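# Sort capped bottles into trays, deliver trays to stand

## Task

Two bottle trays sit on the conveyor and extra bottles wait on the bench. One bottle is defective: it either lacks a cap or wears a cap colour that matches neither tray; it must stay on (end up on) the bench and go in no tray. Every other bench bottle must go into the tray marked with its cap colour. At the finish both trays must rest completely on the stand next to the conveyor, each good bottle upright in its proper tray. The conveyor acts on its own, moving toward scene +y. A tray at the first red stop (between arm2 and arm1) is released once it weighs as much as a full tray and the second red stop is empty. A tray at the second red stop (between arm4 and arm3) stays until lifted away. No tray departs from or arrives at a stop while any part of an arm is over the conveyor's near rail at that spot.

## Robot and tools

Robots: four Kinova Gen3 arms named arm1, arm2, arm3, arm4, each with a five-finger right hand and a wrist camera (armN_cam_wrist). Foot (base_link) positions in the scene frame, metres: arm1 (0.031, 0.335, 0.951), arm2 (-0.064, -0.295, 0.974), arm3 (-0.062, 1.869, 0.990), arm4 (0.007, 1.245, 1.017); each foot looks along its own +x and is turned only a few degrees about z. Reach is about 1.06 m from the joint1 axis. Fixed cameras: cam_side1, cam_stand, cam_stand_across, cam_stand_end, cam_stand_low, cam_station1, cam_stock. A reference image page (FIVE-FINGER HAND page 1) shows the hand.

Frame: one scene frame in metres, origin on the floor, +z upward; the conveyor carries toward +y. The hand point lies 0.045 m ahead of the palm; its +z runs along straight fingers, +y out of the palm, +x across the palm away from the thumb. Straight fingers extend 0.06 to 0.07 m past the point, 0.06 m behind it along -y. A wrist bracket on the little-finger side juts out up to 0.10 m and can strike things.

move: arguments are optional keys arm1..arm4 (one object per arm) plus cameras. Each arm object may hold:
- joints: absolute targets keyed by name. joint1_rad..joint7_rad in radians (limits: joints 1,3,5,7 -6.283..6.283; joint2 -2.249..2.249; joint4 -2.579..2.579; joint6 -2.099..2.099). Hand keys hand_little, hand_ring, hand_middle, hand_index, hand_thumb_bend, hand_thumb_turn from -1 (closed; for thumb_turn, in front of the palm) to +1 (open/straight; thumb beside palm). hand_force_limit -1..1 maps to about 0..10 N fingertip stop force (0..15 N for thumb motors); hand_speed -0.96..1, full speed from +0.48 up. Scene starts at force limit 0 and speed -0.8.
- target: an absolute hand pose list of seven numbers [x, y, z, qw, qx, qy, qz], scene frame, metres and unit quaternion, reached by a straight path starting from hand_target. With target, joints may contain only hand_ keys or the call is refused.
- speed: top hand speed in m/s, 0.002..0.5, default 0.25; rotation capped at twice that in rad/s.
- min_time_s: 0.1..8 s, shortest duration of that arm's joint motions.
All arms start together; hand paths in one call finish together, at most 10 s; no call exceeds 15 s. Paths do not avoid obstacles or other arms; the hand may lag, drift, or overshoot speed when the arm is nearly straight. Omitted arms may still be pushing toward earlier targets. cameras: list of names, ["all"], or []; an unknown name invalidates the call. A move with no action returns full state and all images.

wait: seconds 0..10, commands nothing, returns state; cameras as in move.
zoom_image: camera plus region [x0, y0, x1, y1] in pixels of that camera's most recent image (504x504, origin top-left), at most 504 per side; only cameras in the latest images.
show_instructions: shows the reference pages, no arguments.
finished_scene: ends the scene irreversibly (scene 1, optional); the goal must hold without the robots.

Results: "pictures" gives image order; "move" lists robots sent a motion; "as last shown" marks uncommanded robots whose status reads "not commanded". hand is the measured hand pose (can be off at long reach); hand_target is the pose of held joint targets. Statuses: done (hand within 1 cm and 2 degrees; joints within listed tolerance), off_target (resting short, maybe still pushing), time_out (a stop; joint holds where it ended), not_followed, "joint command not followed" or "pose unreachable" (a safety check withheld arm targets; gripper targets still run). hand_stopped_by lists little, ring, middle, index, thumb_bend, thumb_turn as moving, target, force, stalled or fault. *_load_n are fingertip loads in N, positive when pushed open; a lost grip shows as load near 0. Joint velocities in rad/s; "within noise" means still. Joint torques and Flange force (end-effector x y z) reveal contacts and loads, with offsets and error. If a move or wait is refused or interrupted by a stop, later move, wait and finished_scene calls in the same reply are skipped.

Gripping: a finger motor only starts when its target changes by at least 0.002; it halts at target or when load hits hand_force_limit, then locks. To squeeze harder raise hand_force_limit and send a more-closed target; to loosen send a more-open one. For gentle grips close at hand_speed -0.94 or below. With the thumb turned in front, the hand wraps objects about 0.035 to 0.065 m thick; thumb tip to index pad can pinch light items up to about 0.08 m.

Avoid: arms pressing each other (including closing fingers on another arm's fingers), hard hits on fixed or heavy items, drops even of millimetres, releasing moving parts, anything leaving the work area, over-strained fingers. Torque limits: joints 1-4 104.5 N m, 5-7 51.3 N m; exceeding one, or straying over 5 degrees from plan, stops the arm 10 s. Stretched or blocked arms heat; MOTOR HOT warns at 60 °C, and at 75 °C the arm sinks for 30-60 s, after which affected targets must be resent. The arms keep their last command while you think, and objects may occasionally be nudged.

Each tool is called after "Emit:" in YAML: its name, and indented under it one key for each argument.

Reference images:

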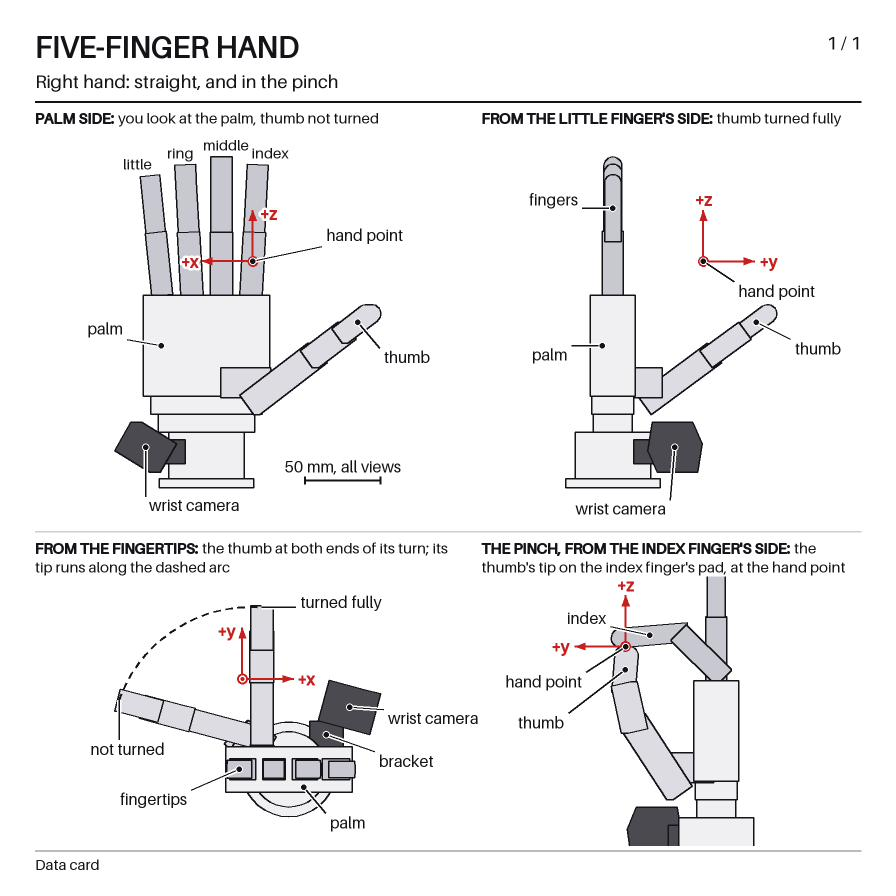

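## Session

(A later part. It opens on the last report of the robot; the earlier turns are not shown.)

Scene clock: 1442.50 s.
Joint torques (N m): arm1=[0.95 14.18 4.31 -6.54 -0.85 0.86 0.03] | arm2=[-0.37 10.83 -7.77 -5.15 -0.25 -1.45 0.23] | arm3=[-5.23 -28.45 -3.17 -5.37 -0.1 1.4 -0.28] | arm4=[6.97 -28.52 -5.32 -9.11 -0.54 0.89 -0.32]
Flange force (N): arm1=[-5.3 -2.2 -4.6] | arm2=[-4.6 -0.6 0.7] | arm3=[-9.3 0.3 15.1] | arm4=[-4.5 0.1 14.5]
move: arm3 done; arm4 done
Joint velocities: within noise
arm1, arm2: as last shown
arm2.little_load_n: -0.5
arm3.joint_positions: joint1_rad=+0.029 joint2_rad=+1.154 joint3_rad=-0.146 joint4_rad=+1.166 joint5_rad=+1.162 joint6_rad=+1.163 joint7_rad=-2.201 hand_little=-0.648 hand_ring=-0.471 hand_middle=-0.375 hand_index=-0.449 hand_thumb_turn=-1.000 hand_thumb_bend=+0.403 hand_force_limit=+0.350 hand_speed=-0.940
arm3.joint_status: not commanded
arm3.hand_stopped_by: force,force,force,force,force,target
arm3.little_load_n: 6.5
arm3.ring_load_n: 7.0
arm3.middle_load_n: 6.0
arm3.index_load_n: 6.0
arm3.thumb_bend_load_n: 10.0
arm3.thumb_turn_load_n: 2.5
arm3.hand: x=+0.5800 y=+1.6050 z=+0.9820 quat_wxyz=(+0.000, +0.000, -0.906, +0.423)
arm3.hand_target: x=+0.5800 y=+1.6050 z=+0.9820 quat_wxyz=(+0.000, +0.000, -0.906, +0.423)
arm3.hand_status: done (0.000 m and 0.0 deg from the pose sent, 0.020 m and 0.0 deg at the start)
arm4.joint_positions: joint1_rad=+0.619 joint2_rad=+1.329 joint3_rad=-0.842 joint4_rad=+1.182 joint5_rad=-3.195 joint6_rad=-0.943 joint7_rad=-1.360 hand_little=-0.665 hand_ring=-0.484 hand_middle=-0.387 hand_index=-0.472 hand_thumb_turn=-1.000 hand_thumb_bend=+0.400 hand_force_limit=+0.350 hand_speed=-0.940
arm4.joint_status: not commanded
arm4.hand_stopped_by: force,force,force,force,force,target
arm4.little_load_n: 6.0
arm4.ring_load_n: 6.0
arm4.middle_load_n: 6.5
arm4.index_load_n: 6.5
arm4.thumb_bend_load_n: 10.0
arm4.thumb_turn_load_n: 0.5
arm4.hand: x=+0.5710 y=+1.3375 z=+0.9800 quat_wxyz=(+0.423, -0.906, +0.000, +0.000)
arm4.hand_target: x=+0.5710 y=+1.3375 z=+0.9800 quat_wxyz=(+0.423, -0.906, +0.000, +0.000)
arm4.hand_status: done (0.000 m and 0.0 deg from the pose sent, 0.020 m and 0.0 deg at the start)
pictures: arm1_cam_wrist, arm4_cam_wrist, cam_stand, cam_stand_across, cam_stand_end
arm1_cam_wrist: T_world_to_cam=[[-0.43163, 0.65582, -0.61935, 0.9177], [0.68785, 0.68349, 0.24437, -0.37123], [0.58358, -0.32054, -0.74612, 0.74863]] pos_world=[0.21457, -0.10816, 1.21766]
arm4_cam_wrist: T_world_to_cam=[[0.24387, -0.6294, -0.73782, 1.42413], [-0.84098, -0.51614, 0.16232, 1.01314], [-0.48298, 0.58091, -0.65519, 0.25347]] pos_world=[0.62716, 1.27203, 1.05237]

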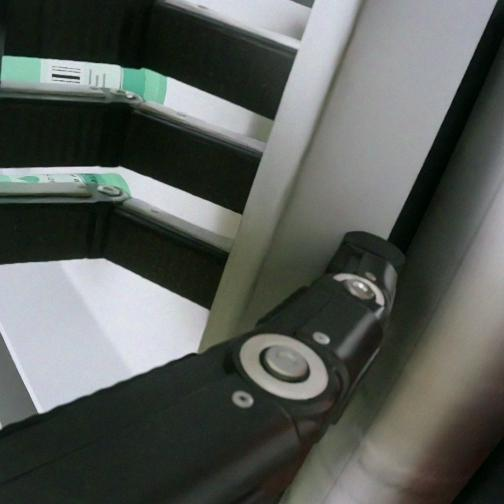

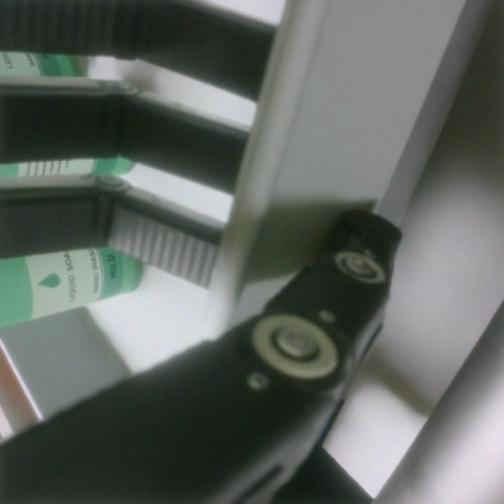

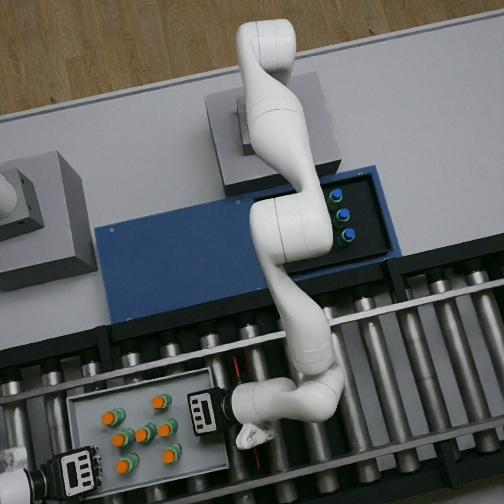

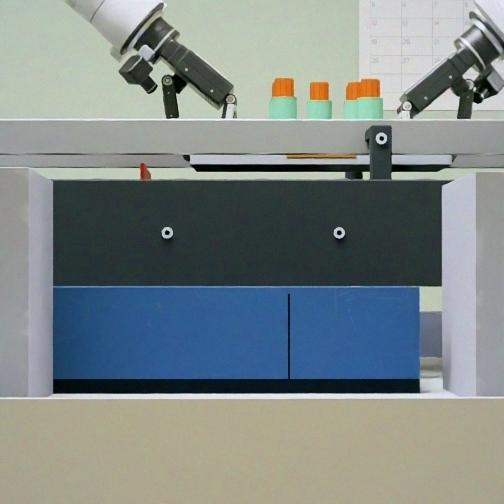

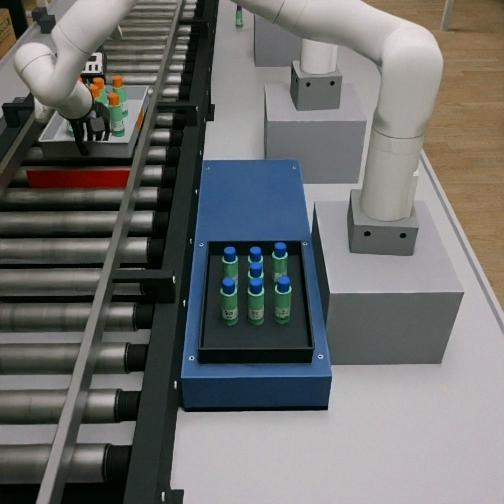

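Emit:
move:
  arm4: {"target": [0.571, 1.3375, 1.100, 0.4226, -0.9063, 0, 0], "speed": 0.1}
  arm3: {"target": [0.58, 1.605, 1.102, 0, 0, 0.9063, -0.4226], "speed": 0.1}
  cameras: ["cam_stand", "cam_stand_across", "cam_stand_end"]

Scene clock: 1450.57 s.
Joint torques (N m): arm1=[0.95 14.25 4.31 -6.53 -0.87 0.84 0.03] | arm2=[-0.35 10.83 -7.78 -5.14 -0.24 -1.45 0.26] | arm3=[-5.66 -28.22 -3.59 -6.66 -0.16 1.5 -0.29] | arm4=[7.59 -26.94 -4.32 -10.74 -0.31 1.12 -0.34]
Flange force (N): arm1=[-5.4 -2.3 -4.6] | arm2=[-4.7 -0.7 0.7] | arm3=[-9.9 -1.2 15.1] | arm4=[-4.4 -0.4 15.2]
move: arm3 done; arm4 done
Joint velocities: within noise
arm1, arm2: as last shown
arm2.little_load_n: 0.0
arm3.joint_positions: joint1_rad=+0.044 joint2_rad=+0.969 joint3_rad=-0.178 joint4_rad=+1.146 joint5_rad=+1.093 joint6_rad=+1.278 joint7_rad=-2.017 hand_little=-0.648 hand_ring=-0.471 hand_middle=-0.375 hand_index=-0.449 hand_thumb_turn=-1.000 hand_thumb_bend=+0.403 hand_force_limit=+0.350 hand_speed=-0.940
arm3.joint_status: not commanded
arm3.hand_stopped_by: force,force,force,force,force,target
arm3.little_load_n: 7.0
arm3.ring_load_n: 7.0
arm3.middle_load_n: 6.0
arm3.index_load_n: 6.0
arm3.thumb_bend_load_n: 10.0
arm3.thumb_turn_load_n: 2.5
arm3.hand: x=+0.5800 y=+1.6050 z=+1.1020 quat_wxyz=(+0.000, +0.000, -0.906, +0.423)
arm3.hand_target: x=+0.5800 y=+1.6050 z=+1.1020 quat_wxyz=(+0.000, +0.000, -0.906, +0.423)
arm3.hand_status: done (0.000 m and 0.0 deg from the pose sent, 0.120 m and 0.0 deg at the start)
arm4.joint_positions: joint1_rad=+0.636 joint2_rad=+1.133 joint3_rad=-0.886 joint4_rad=+1.190 joint5_rad=-3.247 joint6_rad=-1.067 joint7_rad=-1.476 hand_little=-0.665 hand_ring=-0.484 hand_middle=-0.387 hand_index=-0.472 hand_thumb_turn=-1.000 hand_thumb_bend=+0.400 hand_force_limit=+0.350 hand_speed=-0.940
arm4.joint_status: not commanded
arm4.hand_stopped_by: force,force,force,force,force,target
arm4.little_load_n: 6.5
arm4.ring_load_n: 6.0
arm4.middle_load_n: 6.5
arm4.index_load_n: 7.0
arm4.thumb_bend_load_n: 10.5
arm4.thumb_turn_load_n: 0.5
arm4.hand: x=+0.5710 y=+1.3375 z=+1.1000 quat_wxyz=(+0.423, -0.906, +0.000, +0.000)
arm4.hand_target: x=+0.5710 y=+1.3375 z=+1.1000 quat_wxyz=(+0.423, -0.906, +0.000, +0.000)
arm4.hand_status: done (0.000 m and 0.0 deg from the pose sent, 0.120 m and 0.0 deg at the start)

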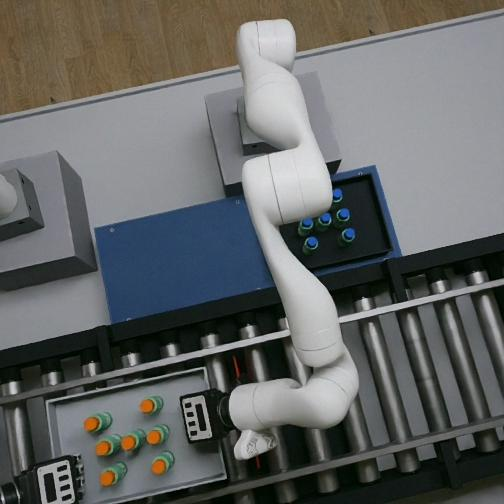

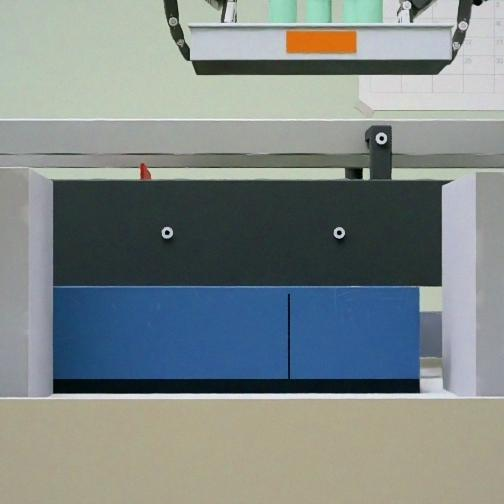

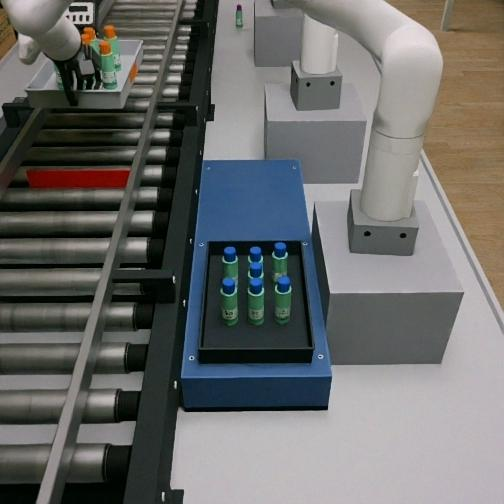

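Emit:
move:
  arm4: {"target": [0.48, 1.372, 1.100, 0.4226, -0.9063, 0, 0], "speed": 0.08}
  arm3: {"target": [0.489, 1.6395, 1.102, 0, 0, 0.9063, -0.4226], "speed": 0.08}
  cameras: ["cam_stand_across", "cam_stand_end"]

Emit:
move:
  arm4: {"target": [0.36, 1.415, 1.100, 0.4226, -0.9063, 0, 0], "speed": 0.08}
  arm3: {"target": [0.369, 1.6825, 1.102, 0, 0, 0.9063, -0.4226], "speed": 0.08}
  cameras: ["cam_stand", "cam_stand_across", "cam_stand_end"]

Scene clock: 1456.90 s.
Joint torques (N m): arm1=[0.94 14.22 4.29 -6.5 -0.85 0.86 0.01] | arm2=[-0.37 10.78 -7.77 -5.16 -0.24 -1.46 0.25] | arm3=[-5.71 -24.13 -4.97 -5.03 -0.83 1.05 -0.23] | arm4=[7.74 -22.69 -3.55 -10.01 0.14 1.23 -0.23]
Flange force (N): arm1=[-5.3 -2.3 -4.5] | arm2=[-4.7 -0.7 0.6] | arm3=[-9.1 -1.8 16.6] | arm4=[-4.9 -1.9 16.9]
move: arm3 done; arm4 done
Joint velocities: within noise
arm1: as last shown
arm2.joint_positions: joint1_rad=-1.070 joint2_rad=-1.226 joint3_rad=+1.181 joint4_rad=+2.078 joint5_rad=+1.093 joint6_rad=+1.016 joint7_rad=-0.021 hand_little=+1.000 hand_ring=-1.000 hand_middle=+0.000 hand_index=+0.000 hand_thumb_turn=-1.000 hand_thumb_bend=+1.000 hand_force_limit=-0.500 hand_speed=-0.800
arm2.joint_status: not commanded
arm2.hand_stopped_by: fault,target,target,target,target,target
arm2.little_load_n: 0.0
arm2.ring_load_n: 0.0
arm2.middle_load_n: 0.0
arm2.index_load_n: -0.5
arm2.thumb_bend_load_n: 0.0
arm2.thumb_turn_load_n: 0.0
arm2.hand: x=+0.2000 y=-0.6000 z=+1.1500 quat_wxyz=(-0.242, +0.664, -0.664, +0.242)
arm2.hand_target: x=+0.2000 y=-0.6000 z=+1.1500 quat_wxyz=(-0.242, +0.664, -0.664, +0.242)
arm2.hand_status: not commanded
arm3.joint_positions: joint1_rad=+0.015 joint2_rad=+0.790 joint3_rad=-0.184 joint4_rad=+1.558 joint5_rad=+1.125 joint6_rad=+1.203 joint7_rad=-2.262 hand_little=-0.648 hand_ring=-0.471 hand_middle=-0.375 hand_index=-0.449 hand_thumb_turn=-1.000 hand_thumb_bend=+0.403 hand_force_limit=+0.350 hand_speed=-0.940
arm3.joint_status: not commanded
arm3.hand_stopped_by: force,force,force,force,force,target
arm3.little_load_n: 7.0
arm3.ring_load_n: 7.0
arm3.middle_load_n: 6.5
arm3.index_load_n: 6.0
arm3.thumb_bend_load_n: 10.0
arm3.thumb_turn_load_n: 2.5
arm3.hand: x=+0.4890 y=+1.6395 z=+1.1020 quat_wxyz=(+0.000, +0.000, -0.906, +0.423)
arm3.hand_target: x=+0.4890 y=+1.6395 z=+1.1020 quat_wxyz=(+0.000, +0.000, -0.906, +0.423)
arm3.hand_status: done (0.000 m and 0.0 deg from the pose sent, 0.097 m and 0.0 deg at the start)
arm4.joint_positions: joint1_rad=+0.738 joint2_rad=+1.019 joint3_rad=-0.951 joint4_rad=+1.599 joint5_rad=-3.289 joint6_rad=-0.798 joint7_rad=-1.461 hand_little=-0.665 hand_ring=-0.484 hand_middle=-0.387 hand_index=-0.472 hand_thumb_turn=-1.000 hand_thumb_bend=+0.400 hand_force_limit=+0.350 hand_speed=-0.940
arm4.joint_status: not commanded
arm4.hand_stopped_by: force,force,force,force,force,target
arm4.little_load_n: 6.0
arm4.ring_load_n: 6.5
arm4.middle_load_n: 6.5
arm4.index_load_n: 6.5
arm4.thumb_bend_load_n: 10.0
arm4.thumb_turn_load_n: 0.5
arm4.hand: x=+0.4800 y=+1.3720 z=+1.1000 quat_wxyz=(+0.423, -0.906, +0.000, +0.000)
arm4.hand_target: x=+0.4800 y=+1.3720 z=+1.1000 quat_wxyz=(+0.423, -0.906, +0.000, +0.000)
arm4.hand_status: done (0.000 m and 0.0 deg from the pose sent, 0.097 m and 0.0 deg at the start)

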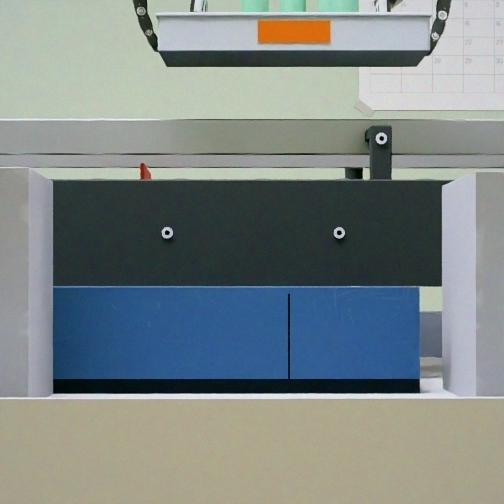

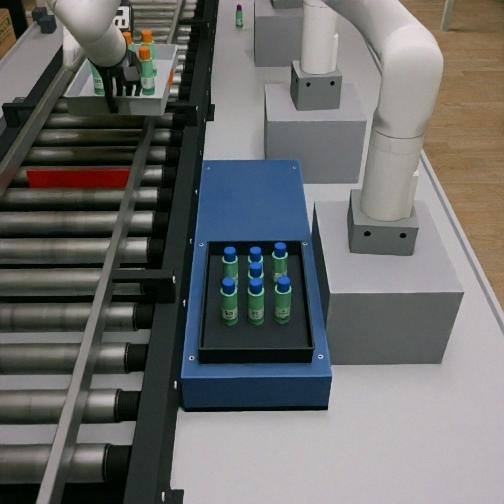

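Scene clock: 1459.00 s.
Joint torques (N m): arm1=[0.97 14.22 4.28 -6.52 -0.85 0.86 0.02] | arm2=[-0.37 10.79 -7.76 -5.13 -0.23 -1.46 0.24] | arm3=[-6.14 -18.94 -6.8 -3.43 -1.84 -0.32 -0.25] | arm4=[8.49 -18.16 -1.05 -8.56 0.75 1.67 -0.21]
Flange force (N): arm1=[-5.4 -2.3 -4.7] | arm2=[-4.6 -0.7 0.6] | arm3=[-9.1 -4.2 20.8] | arm4=[-5.9 -5.6 20.9]
move: arm3 done; arm4 done
Joint velocities: within noise
arm1, arm2: as last shown
arm1.little_load_n: 0.5
arm2.index_load_n: 0.0
arm3.joint_positions: joint1_rad=-0.051 joint2_rad=+0.609 joint3_rad=-0.215 joint4_rad=+1.989 joint5_rad=+1.143 joint6_rad=+1.150 joint7_rad=-2.547 hand_little=-0.648 hand_ring=-0.471 hand_middle=-0.375 hand_index=-0.449 hand_thumb_turn=-1.000 hand_thumb_bend=+0.403 hand_force_limit=+0.350 hand_speed=-0.940
arm3.joint_status: not commanded
arm3.hand_stopped_by: force,force,force,force,force,target
arm3.little_load_n: 7.5
arm3.ring_load_n: 7.5
arm3.middle_load_n: 7.0
arm3.index_load_n: 6.5
arm3.thumb_bend_load_n: 10.0
arm3.thumb_turn_load_n: 2.5
arm3.hand: x=+0.3690 y=+1.6825 z=+1.1020 quat_wxyz=(+0.000, +0.000, -0.906, +0.423)
arm3.hand_target: x=+0.3690 y=+1.6825 z=+1.1020 quat_wxyz=(+0.000, +0.000, -0.906, +0.423)
arm3.hand_status: done (0.000 m and 0.0 deg from the pose sent, 0.127 m and 0.0 deg at the start)
arm4.joint_positions: joint1_rad=+0.827 joint2_rad=+0.921 joint3_rad=-1.065 joint4_rad=+2.039 joint5_rad=-3.359 joint6_rad=-0.468 joint7_rad=-1.448 hand_little=-0.665 hand_ring=-0.484 hand_middle=-0.387 hand_index=-0.472 hand_thumb_turn=-1.000 hand_thumb_bend=+0.400 hand_force_limit=+0.350 hand_speed=-0.940
arm4.joint_status: not commanded
arm4.hand_stopped_by: force,force,force,force,force,target
arm4.little_load_n: 6.5
arm4.ring_load_n: 6.5
arm4.middle_load_n: 7.0
arm4.index_load_n: 7.0
arm4.thumb_bend_load_n: 10.0
arm4.thumb_turn_load_n: 0.5
arm4.hand: x=+0.3600 y=+1.4150 z=+1.1000 quat_wxyz=(+0.423, -0.906, +0.000, +0.000)
arm4.hand_target: x=+0.3600 y=+1.4150 z=+1.1000 quat_wxyz=(+0.423, -0.906, +0.000, +0.000)
arm4.hand_status: done (0.000 m and 0.0 deg from the pose sent, 0.127 m and 0.0 deg at the start)

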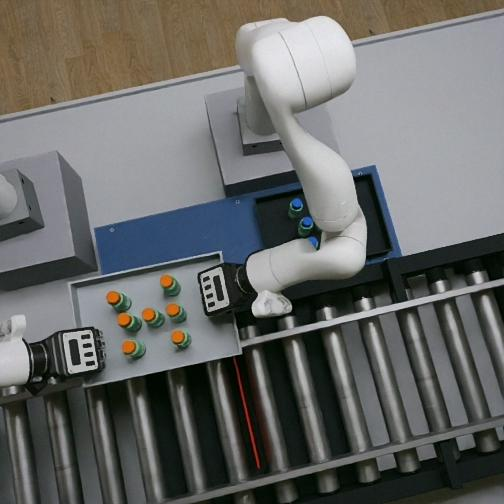

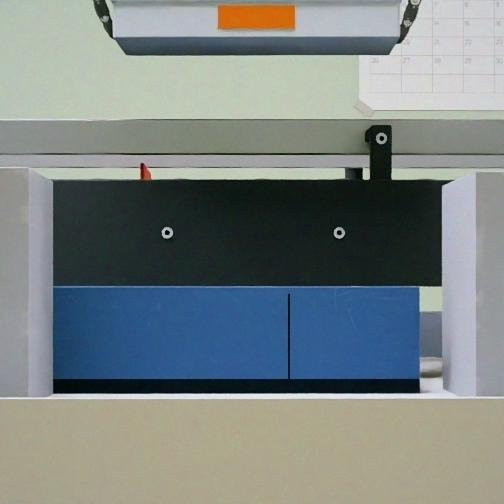

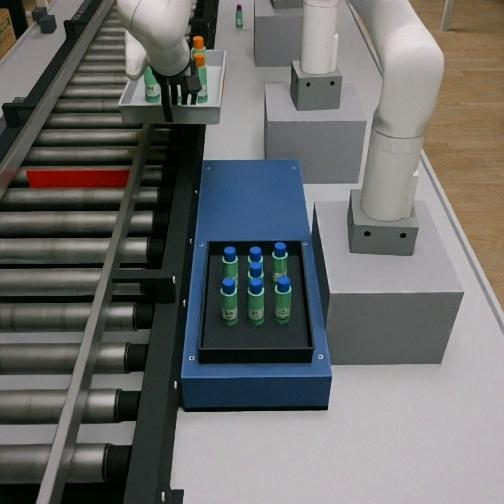

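Emit:
move:
  arm4: {"target": [0.30, 1.440, 1.07, 0.4226, -0.9063, 0, 0], "speed": 0.07}
  arm3: {"target": [0.309, 1.7065, 1.072, 0, 0, 0.9063, -0.4226], "speed": 0.07}
  cameras: ["cam_stand_across"]

Emit:
move:
  arm4: {"target": [0.26, 1.460, 1.03, 0.4226, -0.9063, 0, 0], "speed": 0.06}
  arm3: {"target": [0.269, 1.7265, 1.032, 0, 0, 0.9063, -0.4226], "speed": 0.06}
  cameras: ["cam_stand", "cam_stand_across", "cam_stand_end", "cam_stand_low"]

Scene clock: 1465.10 s.
Joint torques (N m): arm1=[0.95 14.2 4.31 -6.48 -0.84 0.85 0.04] | arm2=[-0.32 10.79 -7.76 -5.17 -0.23 -1.44 0.22] | arm3=[-4.35 -17.02 -5.15 -2.1 -1.28 -0.26 -0.21] | arm4=[6.29 -16.52 -2.27 -5.66 0.2 1.39 -0.21]
Flange force (N): arm1=[-5.4 -2.4 -4.5] | arm2=[-4.7 -0.7 0.7] | arm3=[-8.0 -1.5 18.9] | arm4=[-6.0 -3.4 18.8]
move: arm3 done; arm4 done
Joint velocities: within noise
arm1, arm2: as last shown
arm1.little_load_n: 0.0
arm1.thumb_turn_load_n: 0.5
arm3.joint_positions: joint1_rad=-0.119 joint2_rad=+0.616 joint3_rad=-0.235 joint4_rad=+2.193 joint5_rad=+1.178 joint6_rad=+1.105 joint7_rad=-2.791 hand_little=-0.648 hand_ring=-0.471 hand_middle=-0.375 hand_index=-0.449 hand_thumb_turn=-1.000 hand_thumb_bend=+0.403 hand_force_limit=+0.350 hand_speed=-0.940
arm3.joint_status: not commanded
arm3.hand_stopped_by: force,force,force,force,force,target
arm3.little_load_n: 7.0
arm3.ring_load_n: 7.0
arm3.middle_load_n: 6.5
arm3.index_load_n: 6.5
arm3.thumb_bend_load_n: 10.0
arm3.thumb_turn_load_n: 2.5
arm3.hand: x=+0.3090 y=+1.7065 z=+1.0720 quat_wxyz=(+0.000, +0.000, -0.906, +0.423)
arm3.hand_target: x=+0.3090 y=+1.7065 z=+1.0720 quat_wxyz=(+0.000, +0.000, -0.906, +0.423)
arm3.hand_status: done (0.000 m and 0.0 deg from the pose sent, 0.071 m and 0.0 deg at the start)
arm4.joint_positions: joint1_rad=+0.798 joint2_rad=+0.975 joint3_rad=-1.085 joint4_rad=+2.249 joint5_rad=-3.368 joint6_rad=-0.207 joint7_rad=-1.427 hand_little=-0.665 hand_ring=-0.484 hand_middle=-0.387 hand_index=-0.472 hand_thumb_turn=-1.000 hand_thumb_bend=+0.400 hand_force_limit=+0.350 hand_speed=-0.940
arm4.joint_status: not commanded
arm4.hand_stopped_by: force,force,force,force,force,target
arm4.little_load_n: 6.5
arm4.ring_load_n: 6.5
arm4.middle_load_n: 7.0
arm4.index_load_n: 7.0
arm4.thumb_bend_load_n: 10.0
arm4.thumb_turn_load_n: 0.5
arm4.hand: x=+0.3000 y=+1.4400 z=+1.0700 quat_wxyz=(+0.423, -0.906, +0.000, +0.000)
arm4.hand_target: x=+0.3000 y=+1.4400 z=+1.0700 quat_wxyz=(+0.423, -0.906, +0.000, +0.000)
arm4.hand_status: done (0.000 m and 0.0 deg from the pose sent, 0.072 m and 0.0 deg at the start)

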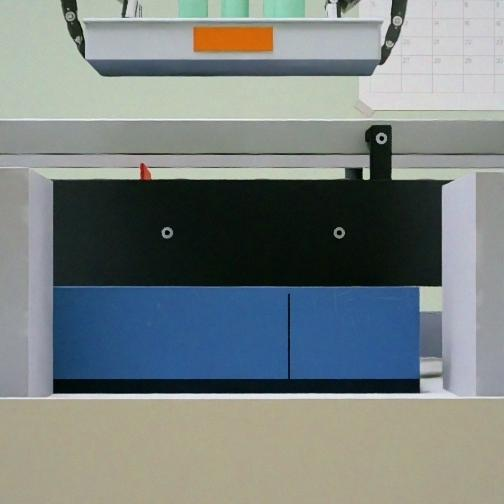

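Scene clock: 1466.60 s.
Joint torques (N m): arm1=[0.9 14.19 4.25 -6.54 -0.86 0.86 0.04] | arm2=[-0.35 10.84 -7.79 -5.12 -0.24 -1.46 0.24] | arm3=[-4.4 -16.43 -5.76 -0.87 -1.16 -1.2 -0.21] | arm4=[6.21 -17.01 -1.64 -2.85 0.03 1.42 -0.21]
Flange force (N): arm1=[-5.3 -2.4 -4.7] | arm2=[-4.5 -0.7 0.7] | arm3=[-7.1 -1.9 20.9] | arm4=[-6.9 -4.5 20.5]
move: arm3 done; arm4 done
Joint velocities: within noise
arm1.joint_positions: joint1_rad=-2.781 joint2_rad=-0.695 joint3_rad=+4.378 joint4_rad=+1.933 joint5_rad=+1.743 joint6_rad=-0.530 joint7_rad=-2.200 hand_little=-1.000 hand_ring=-1.000 hand_middle=+0.150 hand_index=+0.150 hand_thumb_turn=-1.000 hand_thumb_bend=+1.000 hand_force_limit=-0.500 hand_speed=-0.800
arm1.joint_status: not commanded
arm1.hand_stopped_by: target,target,target,target,target,target
arm1.little_load_n: 0.0
arm1.ring_load_n: 0.0
arm1.middle_load_n: 0.0
arm1.index_load_n: 0.0
arm1.thumb_bend_load_n: 0.0
arm1.thumb_turn_load_n: 0.0
arm1.hand: x=+0.2800 y=-0.1500 z=+1.1300 quat_wxyz=(-0.036, +0.098, -0.935, +0.340)
arm1.hand_target: x=+0.2800 y=-0.1500 z=+1.1300 quat_wxyz=(-0.036, +0.098, -0.935, +0.340)
arm1.hand_status: not commanded
arm2: as last shown
arm3.joint_positions: joint1_rad=-0.197 joint2_rad=+0.711 joint3_rad=-0.250 joint4_rad=+2.320 joint5_rad=+1.234 joint6_rad=+1.064 joint7_rad=-3.053 hand_little=-0.648 hand_ring=-0.471 hand_middle=-0.375 hand_index=-0.449 hand_thumb_turn=-1.000 hand_thumb_bend=+0.403 hand_force_limit=+0.350 hand_speed=-0.940
arm3.joint_status: not commanded
arm3.hand_stopped_by: force,force,force,force,force,target
arm3.little_load_n: 6.5
arm3.ring_load_n: 7.5
arm3.middle_load_n: 7.0
arm3.index_load_n: 7.0
arm3.thumb_bend_load_n: 10.0
arm3.thumb_turn_load_n: 3.0
arm3.hand: x=+0.2690 y=+1.7265 z=+1.0320 quat_wxyz=(+0.000, +0.000, -0.906, +0.423)
arm3.hand_target: x=+0.2690 y=+1.7265 z=+1.0320 quat_wxyz=(+0.000, +0.000, -0.906, +0.423)
arm3.hand_status: done (0.000 m and 0.0 deg from the pose sent, 0.060 m and 0.0 deg at the start)
arm4.joint_positions: joint1_rad=+0.715 joint2_rad=+1.098 joint3_rad=-1.047 joint4_rad=+2.378 joint5_rad=-3.344 joint6_rad=+0.049 joint7_rad=-1.399 hand_little=-0.665 hand_ring=-0.484 hand_middle=-0.387 hand_index=-0.472 hand_thumb_turn=-1.000 hand_thumb_bend=+0.400 hand_force_limit=+0.350 hand_speed=-0.940
arm4.joint_status: not commanded
arm4.hand_stopped_by: force,force,force,force,force,target
arm4.little_load_n: 6.5
arm4.ring_load_n: 6.5
arm4.middle_load_n: 7.0
arm4.index_load_n: 7.0
arm4.thumb_bend_load_n: 10.0
arm4.thumb_turn_load_n: 0.5
arm4.hand: x=+0.2600 y=+1.4600 z=+1.0300 quat_wxyz=(+0.423, -0.906, +0.000, +0.000)
arm4.hand_target: x=+0.2600 y=+1.4600 z=+1.0300 quat_wxyz=(+0.423, -0.906, +0.000, +0.000)
arm4.hand_status: done (0.000 m and 0.0 deg from the pose sent, 0.060 m and 0.0 deg at the start)

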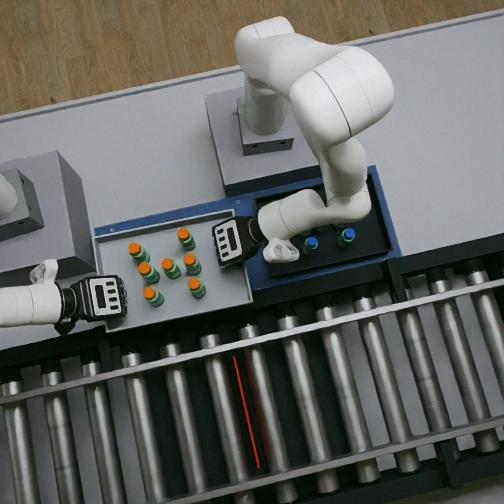

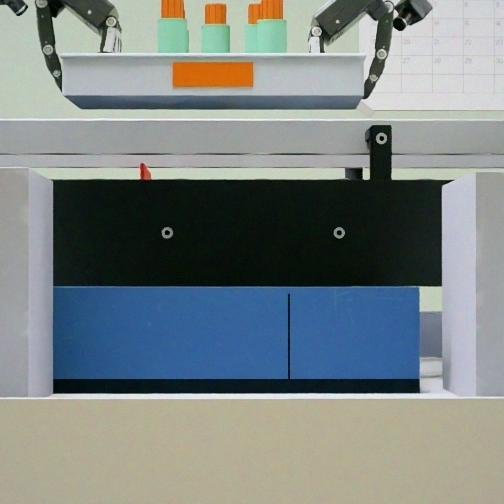

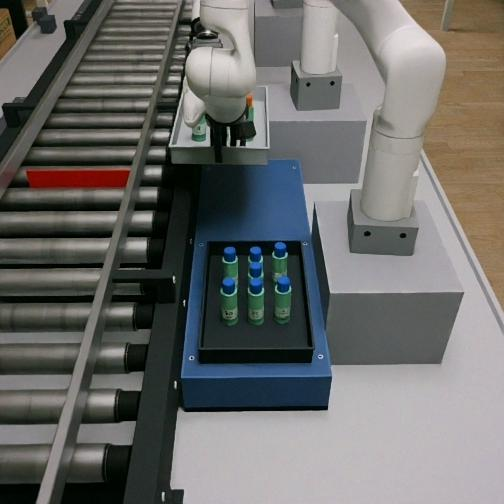

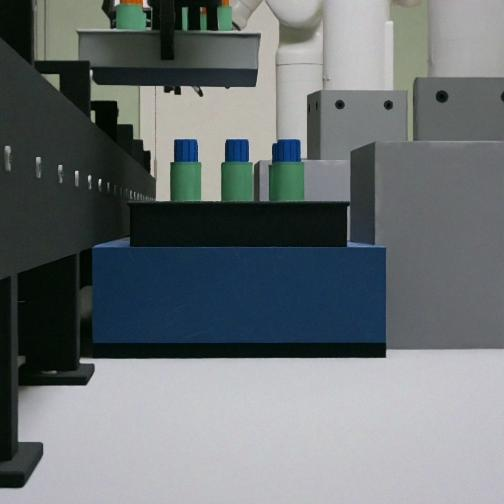

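Emit:
move:
  arm4: {"target": [0.222, 1.466, 0.985, 0.4226, -0.9063, 0, 0], "speed": 0.05}
  arm3: {"target": [0.231, 1.7325, 0.987, 0, 0, 0.9063, -0.4226], "speed": 0.05}

Emit:
move:
  arm4: {"target": [0.207, 1.468, 0.93, 0.4226, -0.9063, 0, 0], "speed": 0.05}
  arm3: {"target": [0.216, 1.7345, 0.932, 0, 0, 0.9063, -0.4226], "speed": 0.05}
  cameras: ["cam_stand", "cam_stand_across", "cam_stand_end", "cam_stand_low"]

Scene clock: 1474.03 s.
Joint torques (N m): arm1=[0.96 14.19 4.3 -6.53 -0.84 0.84 0.03] | arm2=[-0.32 10.8 -7.79 -5.16 -0.24 -1.46 0.25] | arm3=[-4.33 -16.3 -6.57 0.97 -0.58 -2.19 -0.15] | arm4=[5.95 -17.7 -0.75 -0.07 -0.36 1.63 -0.17]
Flange force (N): arm1=[-5.4 -2.2 -4.7] | arm2=[-4.7 -0.8 0.8] | arm3=[-6.1 -2.6 23.1] | arm4=[-8.1 -6.2 21.7]
move: arm3 done; arm4 done
Joint velocities: within noise
arm1, arm2: as last shown
arm3.joint_positions: joint1_rad=-0.255 joint2_rad=+0.867 joint3_rad=-0.251 joint4_rad=+2.427 joint5_rad=+1.359 joint6_rad=+1.018 joint7_rad=-3.361 hand_little=-0.648 hand_ring=-0.471 hand_middle=-0.375 hand_index=-0.449 hand_thumb_turn=-1.000 hand_thumb_bend=+0.403 hand_force_limit=+0.350 hand_speed=-0.940
arm3.joint_status: not commanded
arm3.hand_stopped_by: force,force,force,force,force,target
arm3.little_load_n: 7.0
arm3.ring_load_n: 7.5
arm3.middle_load_n: 7.0
arm3.index_load_n: 7.5
arm3.thumb_bend_load_n: 10.0
arm3.thumb_turn_load_n: 2.5
arm3.hand: x=+0.2310 y=+1.7325 z=+0.9870 quat_wxyz=(+0.000, +0.000, -0.906, +0.423)
arm3.hand_target: x=+0.2310 y=+1.7325 z=+0.9870 quat_wxyz=(+0.000, +0.000, -0.906, +0.423)
arm3.hand_status: done (0.000 m and 0.0 deg from the pose sent, 0.059 m and 0.0 deg at the start)
arm4.joint_positions: joint1_rad=+0.655 joint2_rad=+1.269 joint3_rad=-0.968 joint4_rad=+2.476 joint5_rad=-3.282 joint6_rad=+0.291 joint7_rad=-1.343 hand_little=-0.665 hand_ring=-0.484 hand_middle=-0.387 hand_index=-0.472 hand_thumb_turn=-1.000 hand_thumb_bend=+0.400 hand_force_limit=+0.350 hand_speed=-0.940
arm4.joint_status: not commanded
arm4.hand_stopped_by: force,force,force,force,force,target
arm4.little_load_n: 6.5
arm4.ring_load_n: 7.0
arm4.middle_load_n: 7.0
arm4.index_load_n: 7.5
arm4.thumb_bend_load_n: 10.0
arm4.thumb_turn_load_n: 0.5
arm4.hand: x=+0.2220 y=+1.4660 z=+0.9850 quat_wxyz=(+0.423, -0.906, +0.000, +0.000)
arm4.hand_target: x=+0.2220 y=+1.4660 z=+0.9850 quat_wxyz=(+0.423, -0.906, +0.000, +0.000)
arm4.hand_status: done (0.000 m and 0.0 deg from the pose sent, 0.059 m and 0.0 deg at the start)
pictures: none

Scene clock: 1475.67 s.
Joint torques (N m): arm1=[0.92 14.25 4.34 -6.53 -0.84 0.86 0.03] | arm2=[-0.37 10.82 -7.77 -5.13 -0.24 -1.45 0.22] | arm3=[-4.32 -17.1 -7.31 2.7 0.13 -2.41 -0.1] | arm4=[5.53 -18.47 -0.49 1.86 -0.49 1.65 -0.11]
Flange force (N): arm1=[-5.3 -2.2 -4.3] | arm2=[-4.5 -0.7 0.6] | arm3=[-4.6 -2.8 24.0] | arm4=[-8.0 -7.2 21.6]
move: arm3 done; arm4 done
Joint velocities: within noise
arm1, arm2: as last shown
arm1.little_load_n: 0.5
arm3.joint_positions: joint1_rad=-0.283 joint2_rad=+1.073 joint3_rad=-0.239 joint4_rad=+2.430 joint5_rad=+1.505 joint6_rad=+1.012 joint7_rad=-3.609 hand_little=-0.648 hand_ring=-0.471 hand_middle=-0.375 hand_index=-0.449 hand_thumb_turn=-1.000 hand_thumb_bend=+0.403 hand_force_limit=+0.350 hand_speed=-0.940
arm3.joint_status: not commanded
arm3.hand_stopped_by: force,force,force,force,force,target
arm3.little_load_n: 6.5
arm3.ring_load_n: 7.0
arm3.middle_load_n: 7.5
arm3.index_load_n: 7.5
arm3.thumb_bend_load_n: 9.5
arm3.thumb_turn_load_n: 2.5
arm3.hand: x=+0.2160 y=+1.7345 z=+0.9320 quat_wxyz=(+0.000, +0.000, -0.906, +0.423)
arm3.hand_target: x=+0.2160 y=+1.7345 z=+0.9320 quat_wxyz=(+0.000, +0.000, -0.906, +0.423)
arm3.hand_status: done (0.000 m and 0.0 deg from the pose sent, 0.057 m and 0.0 deg at the start)
arm4.joint_positions: joint1_rad=+0.629 joint2_rad=+1.459 joint3_rad=-0.858 joint4_rad=+2.460 joint5_rad=-3.192 joint6_rad=+0.414 joint7_rad=-1.262 hand_little=-0.665 hand_ring=-0.484 hand_middle=-0.387 hand_index=-0.472 hand_thumb_turn=-1.000 hand_thumb_bend=+0.400 hand_force_limit=+0.350 hand_speed=-0.940
arm4.joint_status: not commanded
arm4.hand_stopped_by: force,force,force,force,force,target
arm4.little_load_n: 6.5
arm4.ring_load_n: 7.0
arm4.middle_load_n: 7.5
arm4.index_load_n: 7.5
arm4.thumb_bend_load_n: 9.0
arm4.thumb_turn_load_n: 0.5
arm4.hand: x=+0.2070 y=+1.4680 z=+0.9300 quat_wxyz=(+0.423, -0.906, +0.000, +0.000)
arm4.hand_target: x=+0.2070 y=+1.4680 z=+0.9300 quat_wxyz=(+0.423, -0.906, +0.000, +0.000)
arm4.hand_status: done (0.000 m and 0.0 deg from the pose sent, 0.057 m and 0.0 deg at the start)

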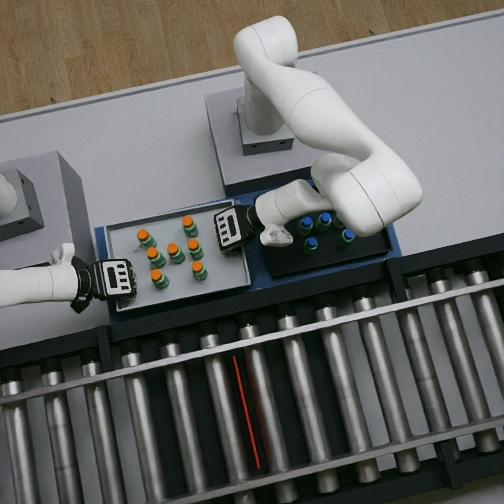

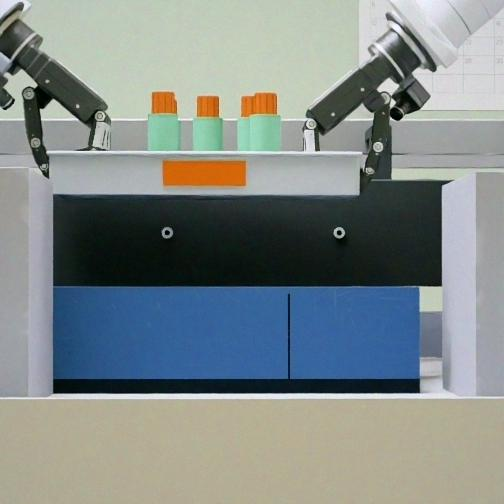

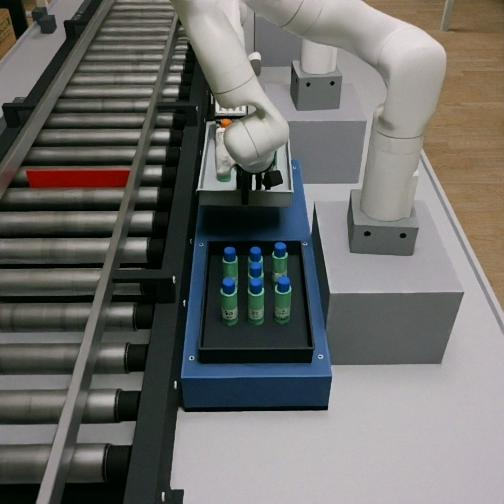

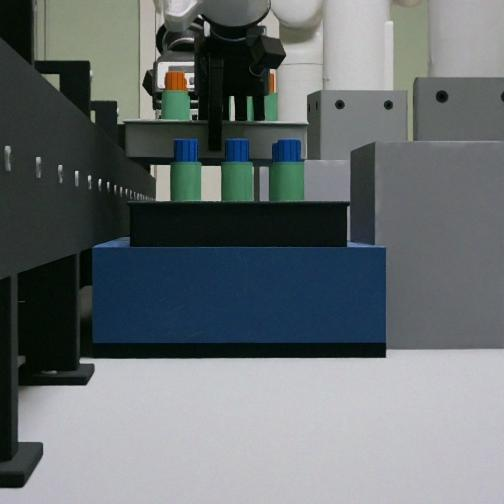

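Emit:
move:
  arm4: {"target":[0.200,1.468,0.895,0.4226,-0.9063,0,0],"speed":0.02}
  arm3: {"target":[0.209,1.7345,0.897,0,0,0.9063,-0.4226],"speed":0.02}
  cameras: ["cam_stand","cam_stand_across","cam_stand_low","cam_stand_end"]

Scene clock: 1482.77 s.
Joint torques (N m): arm1=[0.92 14.17 4.28 -6.52 -0.85 0.86 0.02] | arm2=[-0.33 10.82 -7.8 -5.13 -0.25 -1.44 0.22] | arm3=[-4.2 -17.48 -7.61 3.69 0.47 -2.24 -0.07] | arm4=[5.21 -18.7 -0.45 2.67 -0.49 1.54 -0.09]
Flange force (N): arm1=[-5.2 -2.3 -4.6] | arm2=[-4.5 -0.7 0.8] | arm3=[-3.7 -2.7 24.0] | arm4=[-7.9 -7.6 21.3]
move: arm3 done; arm4 done
Joint velocities: within noise
arm1, arm2: as last shown
arm1.little_load_n: 0.0
arm3.joint_positions: joint1_rad=-0.290 joint2_rad=+1.199 joint3_rad=-0.230 joint4_rad=+2.407 joint5_rad=+1.587 joint6_rad=+1.023 joint7_rad=-3.727 hand_little=-0.648 hand_ring=-0.471 hand_middle=-0.375 hand_index=-0.449 hand_thumb_turn=-1.000 hand_thumb_bend=+0.403 hand_force_limit=+0.350 hand_speed=-0.940
arm3.joint_status: not commanded
arm3.hand_stopped_by: force,force,force,force,force,target
arm3.little_load_n: 6.5
arm3.ring_load_n: 7.0
arm3.middle_load_n: 7.0
arm3.index_load_n: 8.0
arm3.thumb_bend_load_n: 9.5
arm3.thumb_turn_load_n: 2.5
arm3.hand: x=+0.2090 y=+1.7345 z=+0.8970 quat_wxyz=(+0.000, +0.000, -0.906, +0.423)
arm3.hand_target: x=+0.2090 y=+1.7345 z=+0.8970 quat_wxyz=(+0.000, +0.000, -0.906, +0.423)
arm3.hand_status: done (0.000 m and 0.0 deg from the pose sent, 0.036 m and 0.0 deg at the start)
arm4.joint_positions: joint1_rad=+0.633 joint2_rad=+1.567 joint3_rad=-0.793 joint4_rad=+2.423 joint5_rad=-3.134 joint6_rad=+0.449 joint7_rad=-1.213 hand_little=-0.665 hand_ring=-0.484 hand_middle=-0.387 hand_index=-0.472 hand_thumb_turn=-1.000 hand_thumb_bend=+0.400 hand_force_limit=+0.350 hand_speed=-0.940
arm4.joint_status: not commanded
arm4.hand_stopped_by: force,force,force,force,force,target
arm4.little_load_n: 6.0
arm4.ring_load_n: 6.5
arm4.middle_load_n: 7.5
arm4.index_load_n: 7.5
arm4.thumb_bend_load_n: 9.5
arm4.thumb_turn_load_n: 0.5
arm4.hand: x=+0.2000 y=+1.4680 z=+0.8950 quat_wxyz=(+0.423, -0.906, +0.000, +0.000)
arm4.hand_target: x=+0.2000 y=+1.4680 z=+0.8950 quat_wxyz=(+0.423, -0.906, +0.000, +0.000)
arm4.hand_status: done (0.000 m and 0.0 deg from the pose sent, 0.036 m and 0.0 deg at the start)
pictures: cam_stand, cam_stand_across, cam_stand_end, cam_stand_low

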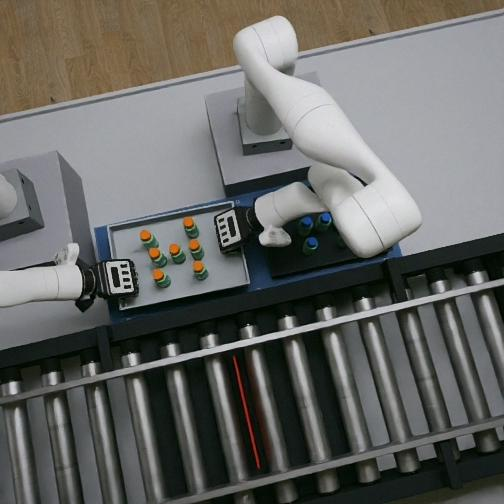

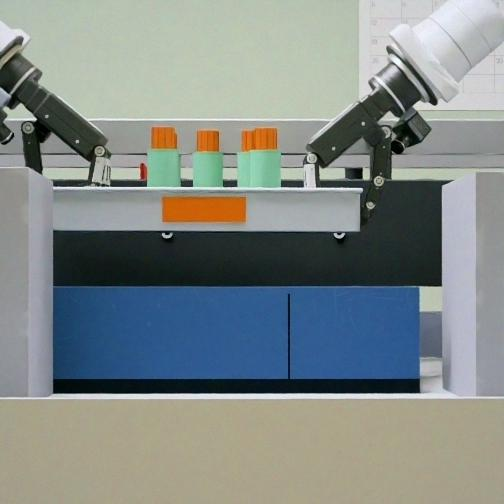

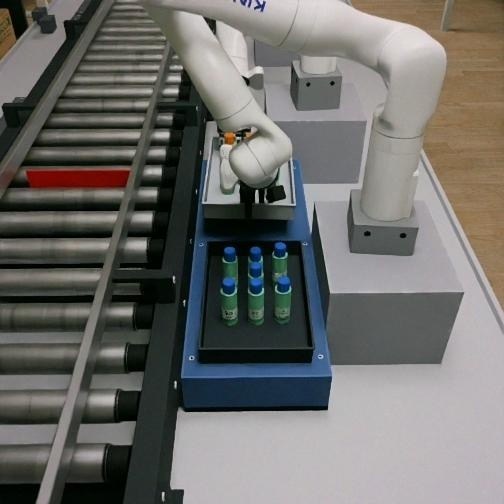

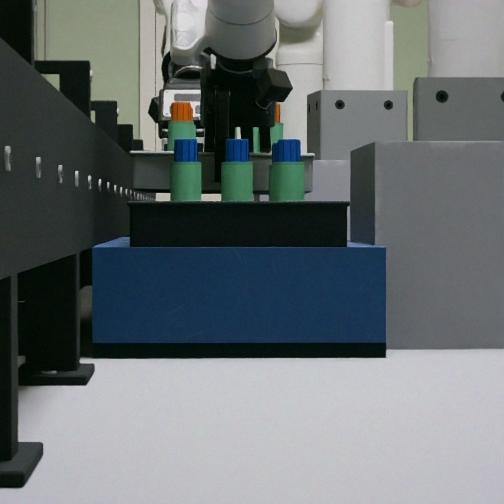

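Emit:
move:
  arm4: {"target":[0.200,1.468,0.865,0.4226,-0.9063,0,0],"speed":0.02}
  arm3: {"target":[0.209,1.7345,0.867,0,0,0.9063,-0.4226],"speed":0.02}
  cameras: ["cam_stand_across","cam_stand_low"]

Emit:
move:
  arm4: {"target":[0.200,1.468,0.855,0.4226,-0.9063,0,0],"speed":0.015}
  arm3: {"target":[0.209,1.7345,0.857,0,0,0.9063,-0.4226],"speed":0.015}
  cameras: ["cam_stand_across","cam_stand_end"]

Scene clock: 1491.77 s.
Joint torques (N m): arm1=[0.92 14.22 4.3 -6.51 -0.84 0.86 0.04] | arm2=[-0.31 10.8 -7.75 -5.15 -0.26 -1.47 0.23] | arm3=[-4.1 -17.81 -7.72 4.22 0.61 -2.08 -0.04] | arm4=[5.08 -18.8 -0.63 2.89 -0.44 1.44 -0.1]
Flange force (N): arm1=[-5.4 -2.4 -4.5] | arm2=[-4.6 -0.8 0.7] | arm3=[-3.0 -2.4 23.4] | arm4=[-7.5 -7.9 20.6]
move: arm3 done; arm4 done
Joint velocities: within noise
arm1, arm2: as last shown
arm1.ring_load_n: 0.5
arm3.joint_positions: joint1_rad=-0.291 joint2_rad=+1.291 joint3_rad=-0.219 joint4_rad=+2.361 joint5_rad=+1.635 joint6_rad=+1.032 joint7_rad=-3.778 hand_little=-0.648 hand_ring=-0.471 hand_middle=-0.375 hand_index=-0.449 hand_thumb_turn=-1.000 hand_thumb_bend=+0.403 hand_force_limit=+0.350 hand_speed=-0.940
arm3.joint_status: not commanded
arm3.hand_stopped_by: force,force,force,force,force,target
arm3.little_load_n: 6.5
arm3.ring_load_n: 7.0
arm3.middle_load_n: 7.0
arm3.index_load_n: 8.0
arm3.thumb_bend_load_n: 9.5
arm3.thumb_turn_load_n: 2.5
arm3.hand: x=+0.2090 y=+1.7345 z=+0.8670 quat_wxyz=(+0.000, +0.000, -0.906, +0.423)
arm3.hand_target: x=+0.2090 y=+1.7345 z=+0.8670 quat_wxyz=(+0.000, +0.000, -0.906, +0.423)
arm3.hand_status: done (0.000 m and 0.0 deg from the pose sent, 0.030 m and 0.0 deg at the start)
arm4.joint_positions: joint1_rad=+0.643 joint2_rad=+1.643 joint3_rad=-0.749 joint4_rad=+2.367 joint5_rad=-3.090 joint6_rad=+0.439 joint7_rad=-1.180 hand_little=-0.665 hand_ring=-0.484 hand_middle=-0.387 hand_index=-0.472 hand_thumb_turn=-1.000 hand_thumb_bend=+0.400 hand_force_limit=+0.350 hand_speed=-0.940
arm4.joint_status: not commanded
arm4.hand_stopped_by: force,force,force,force,force,target
arm4.little_load_n: 6.0
arm4.ring_load_n: 7.0
arm4.middle_load_n: 7.5
arm4.index_load_n: 8.0
arm4.thumb_bend_load_n: 9.5
arm4.thumb_turn_load_n: 0.5
arm4.hand: x=+0.2000 y=+1.4680 z=+0.8650 quat_wxyz=(+0.423, -0.906, +0.000, +0.000)
arm4.hand_target: x=+0.2000 y=+1.4680 z=+0.8650 quat_wxyz=(+0.423, -0.906, +0.000, +0.000)
arm4.hand_status: done (0.000 m and 0.0 deg from the pose sent, 0.030 m and 0.0 deg at the start)

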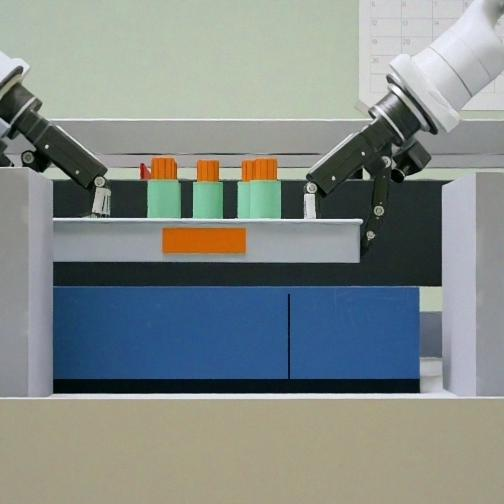

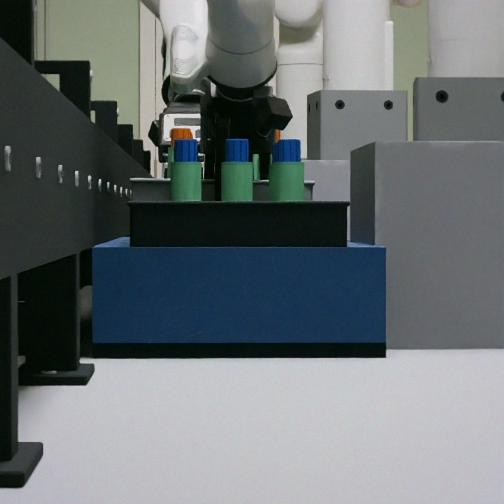

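Scene clock: 1492.93 s.
Joint torques (N m): arm1=[0.95 14.21 4.29 -6.52 -0.82 0.86 0.02] | arm2=[-0.35 10.81 -7.74 -5.1 -0.24 -1.47 0.24] | arm3=[-4.11 -17.88 -7.77 4.43 0.57 -2.03 -0.05] | arm4=[4.98 -18.87 -0.69 2.98 -0.42 1.49 -0.04]
Flange force (N): arm1=[-5.3 -2.2 -4.5] | arm2=[-4.5 -0.8 0.6] | arm3=[-3.0 -2.5 23.5] | arm4=[-7.0 -7.6 20.3]
move: arm3 done; arm4 done
Joint velocities: within noise
arm1: as last shown
arm1.ring_load_n: 0.0
arm2.joint_positions: joint1_rad=-1.070 joint2_rad=-1.226 joint3_rad=+1.181 joint4_rad=+2.078 joint5_rad=+1.093 joint6_rad=+1.016 joint7_rad=-0.021 hand_little=+1.000 hand_ring=-1.000 hand_middle=+0.000 hand_index=+0.000 hand_thumb_turn=-1.000 hand_thumb_bend=+1.000 hand_force_limit=-0.500 hand_speed=-0.800
arm2.joint_status: not commanded
arm2.hand_stopped_by: fault,target,target,target,target,target
arm2.little_load_n: 0.0
arm2.ring_load_n: 0.0
arm2.middle_load_n: 0.0
arm2.index_load_n: 0.0
arm2.thumb_bend_load_n: 0.0
arm2.thumb_turn_load_n: 0.0
arm2.hand: x=+0.2000 y=-0.6000 z=+1.1500 quat_wxyz=(-0.242, +0.664, -0.664, +0.242)
arm2.hand_target: x=+0.2000 y=-0.6000 z=+1.1500 quat_wxyz=(-0.242, +0.664, -0.664, +0.242)
arm2.hand_status: not commanded
arm3.joint_positions: joint1_rad=-0.291 joint2_rad=+1.320 joint3_rad=-0.215 joint4_rad=+2.344 joint5_rad=+1.648 joint6_rad=+1.035 joint7_rad=-3.791 hand_little=-0.648 hand_ring=-0.471 hand_middle=-0.375 hand_index=-0.449 hand_thumb_turn=-1.000 hand_thumb_bend=+0.403 hand_force_limit=+0.350 hand_speed=-0.940
arm3.joint_status: not commanded
arm3.hand_stopped_by: force,force,force,force,force,target
arm3.little_load_n: 6.0
arm3.ring_load_n: 7.0
arm3.middle_load_n: 7.0
arm3.index_load_n: 8.0
arm3.thumb_bend_load_n: 9.5
arm3.thumb_turn_load_n: 2.5
arm3.hand: x=+0.2090 y=+1.7345 z=+0.8570 quat_wxyz=(+0.000, +0.000, -0.906, +0.423)
arm3.hand_target: x=+0.2090 y=+1.7345 z=+0.8570 quat_wxyz=(+0.000, +0.000, -0.906, +0.423)
arm3.hand_status: done (0.000 m and 0.0 deg from the pose sent, 0.010 m and 0.0 deg at the start)
arm4.joint_positions: joint1_rad=+0.647 joint2_rad=+1.667 joint3_rad=-0.735 joint4_rad=+2.346 joint5_rad=-3.076 joint6_rad=+0.434 joint7_rad=-1.170 hand_little=-0.665 hand_ring=-0.484 hand_middle=-0.387 hand_index=-0.472 hand_thumb_turn=-1.000 hand_thumb_bend=+0.400 hand_force_limit=+0.350 hand_speed=-0.940
arm4.joint_status: not commanded
arm4.hand_stopped_by: force,force,force,force,force,target
arm4.little_load_n: 6.0
arm4.ring_load_n: 6.5
arm4.middle_load_n: 7.5
arm4.index_load_n: 7.5
arm4.thumb_bend_load_n: 9.5
arm4.thumb_turn_load_n: 1.0
arm4.hand: x=+0.2000 y=+1.4680 z=+0.8550 quat_wxyz=(+0.423, -0.906, +0.000, +0.000)
arm4.hand_target: x=+0.2000 y=+1.4680 z=+0.8550 quat_wxyz=(+0.423, -0.906, +0.000, +0.000)
arm4.hand_status: done (0.000 m and 0.0 deg from the pose sent, 0.010 m and 0.0 deg at the start)

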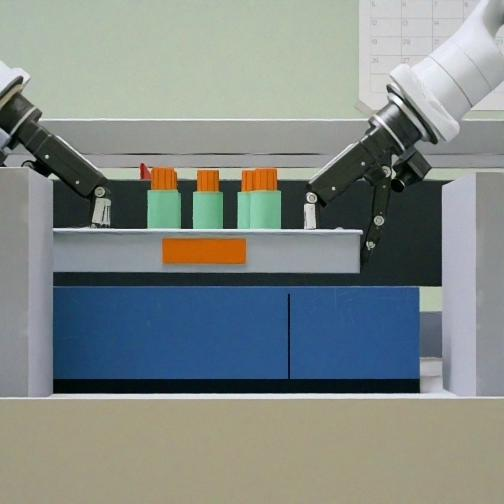

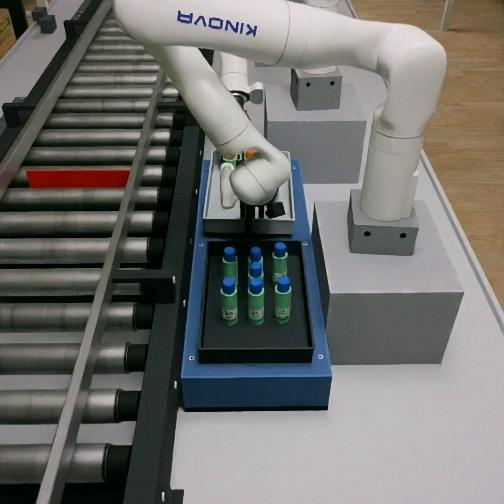

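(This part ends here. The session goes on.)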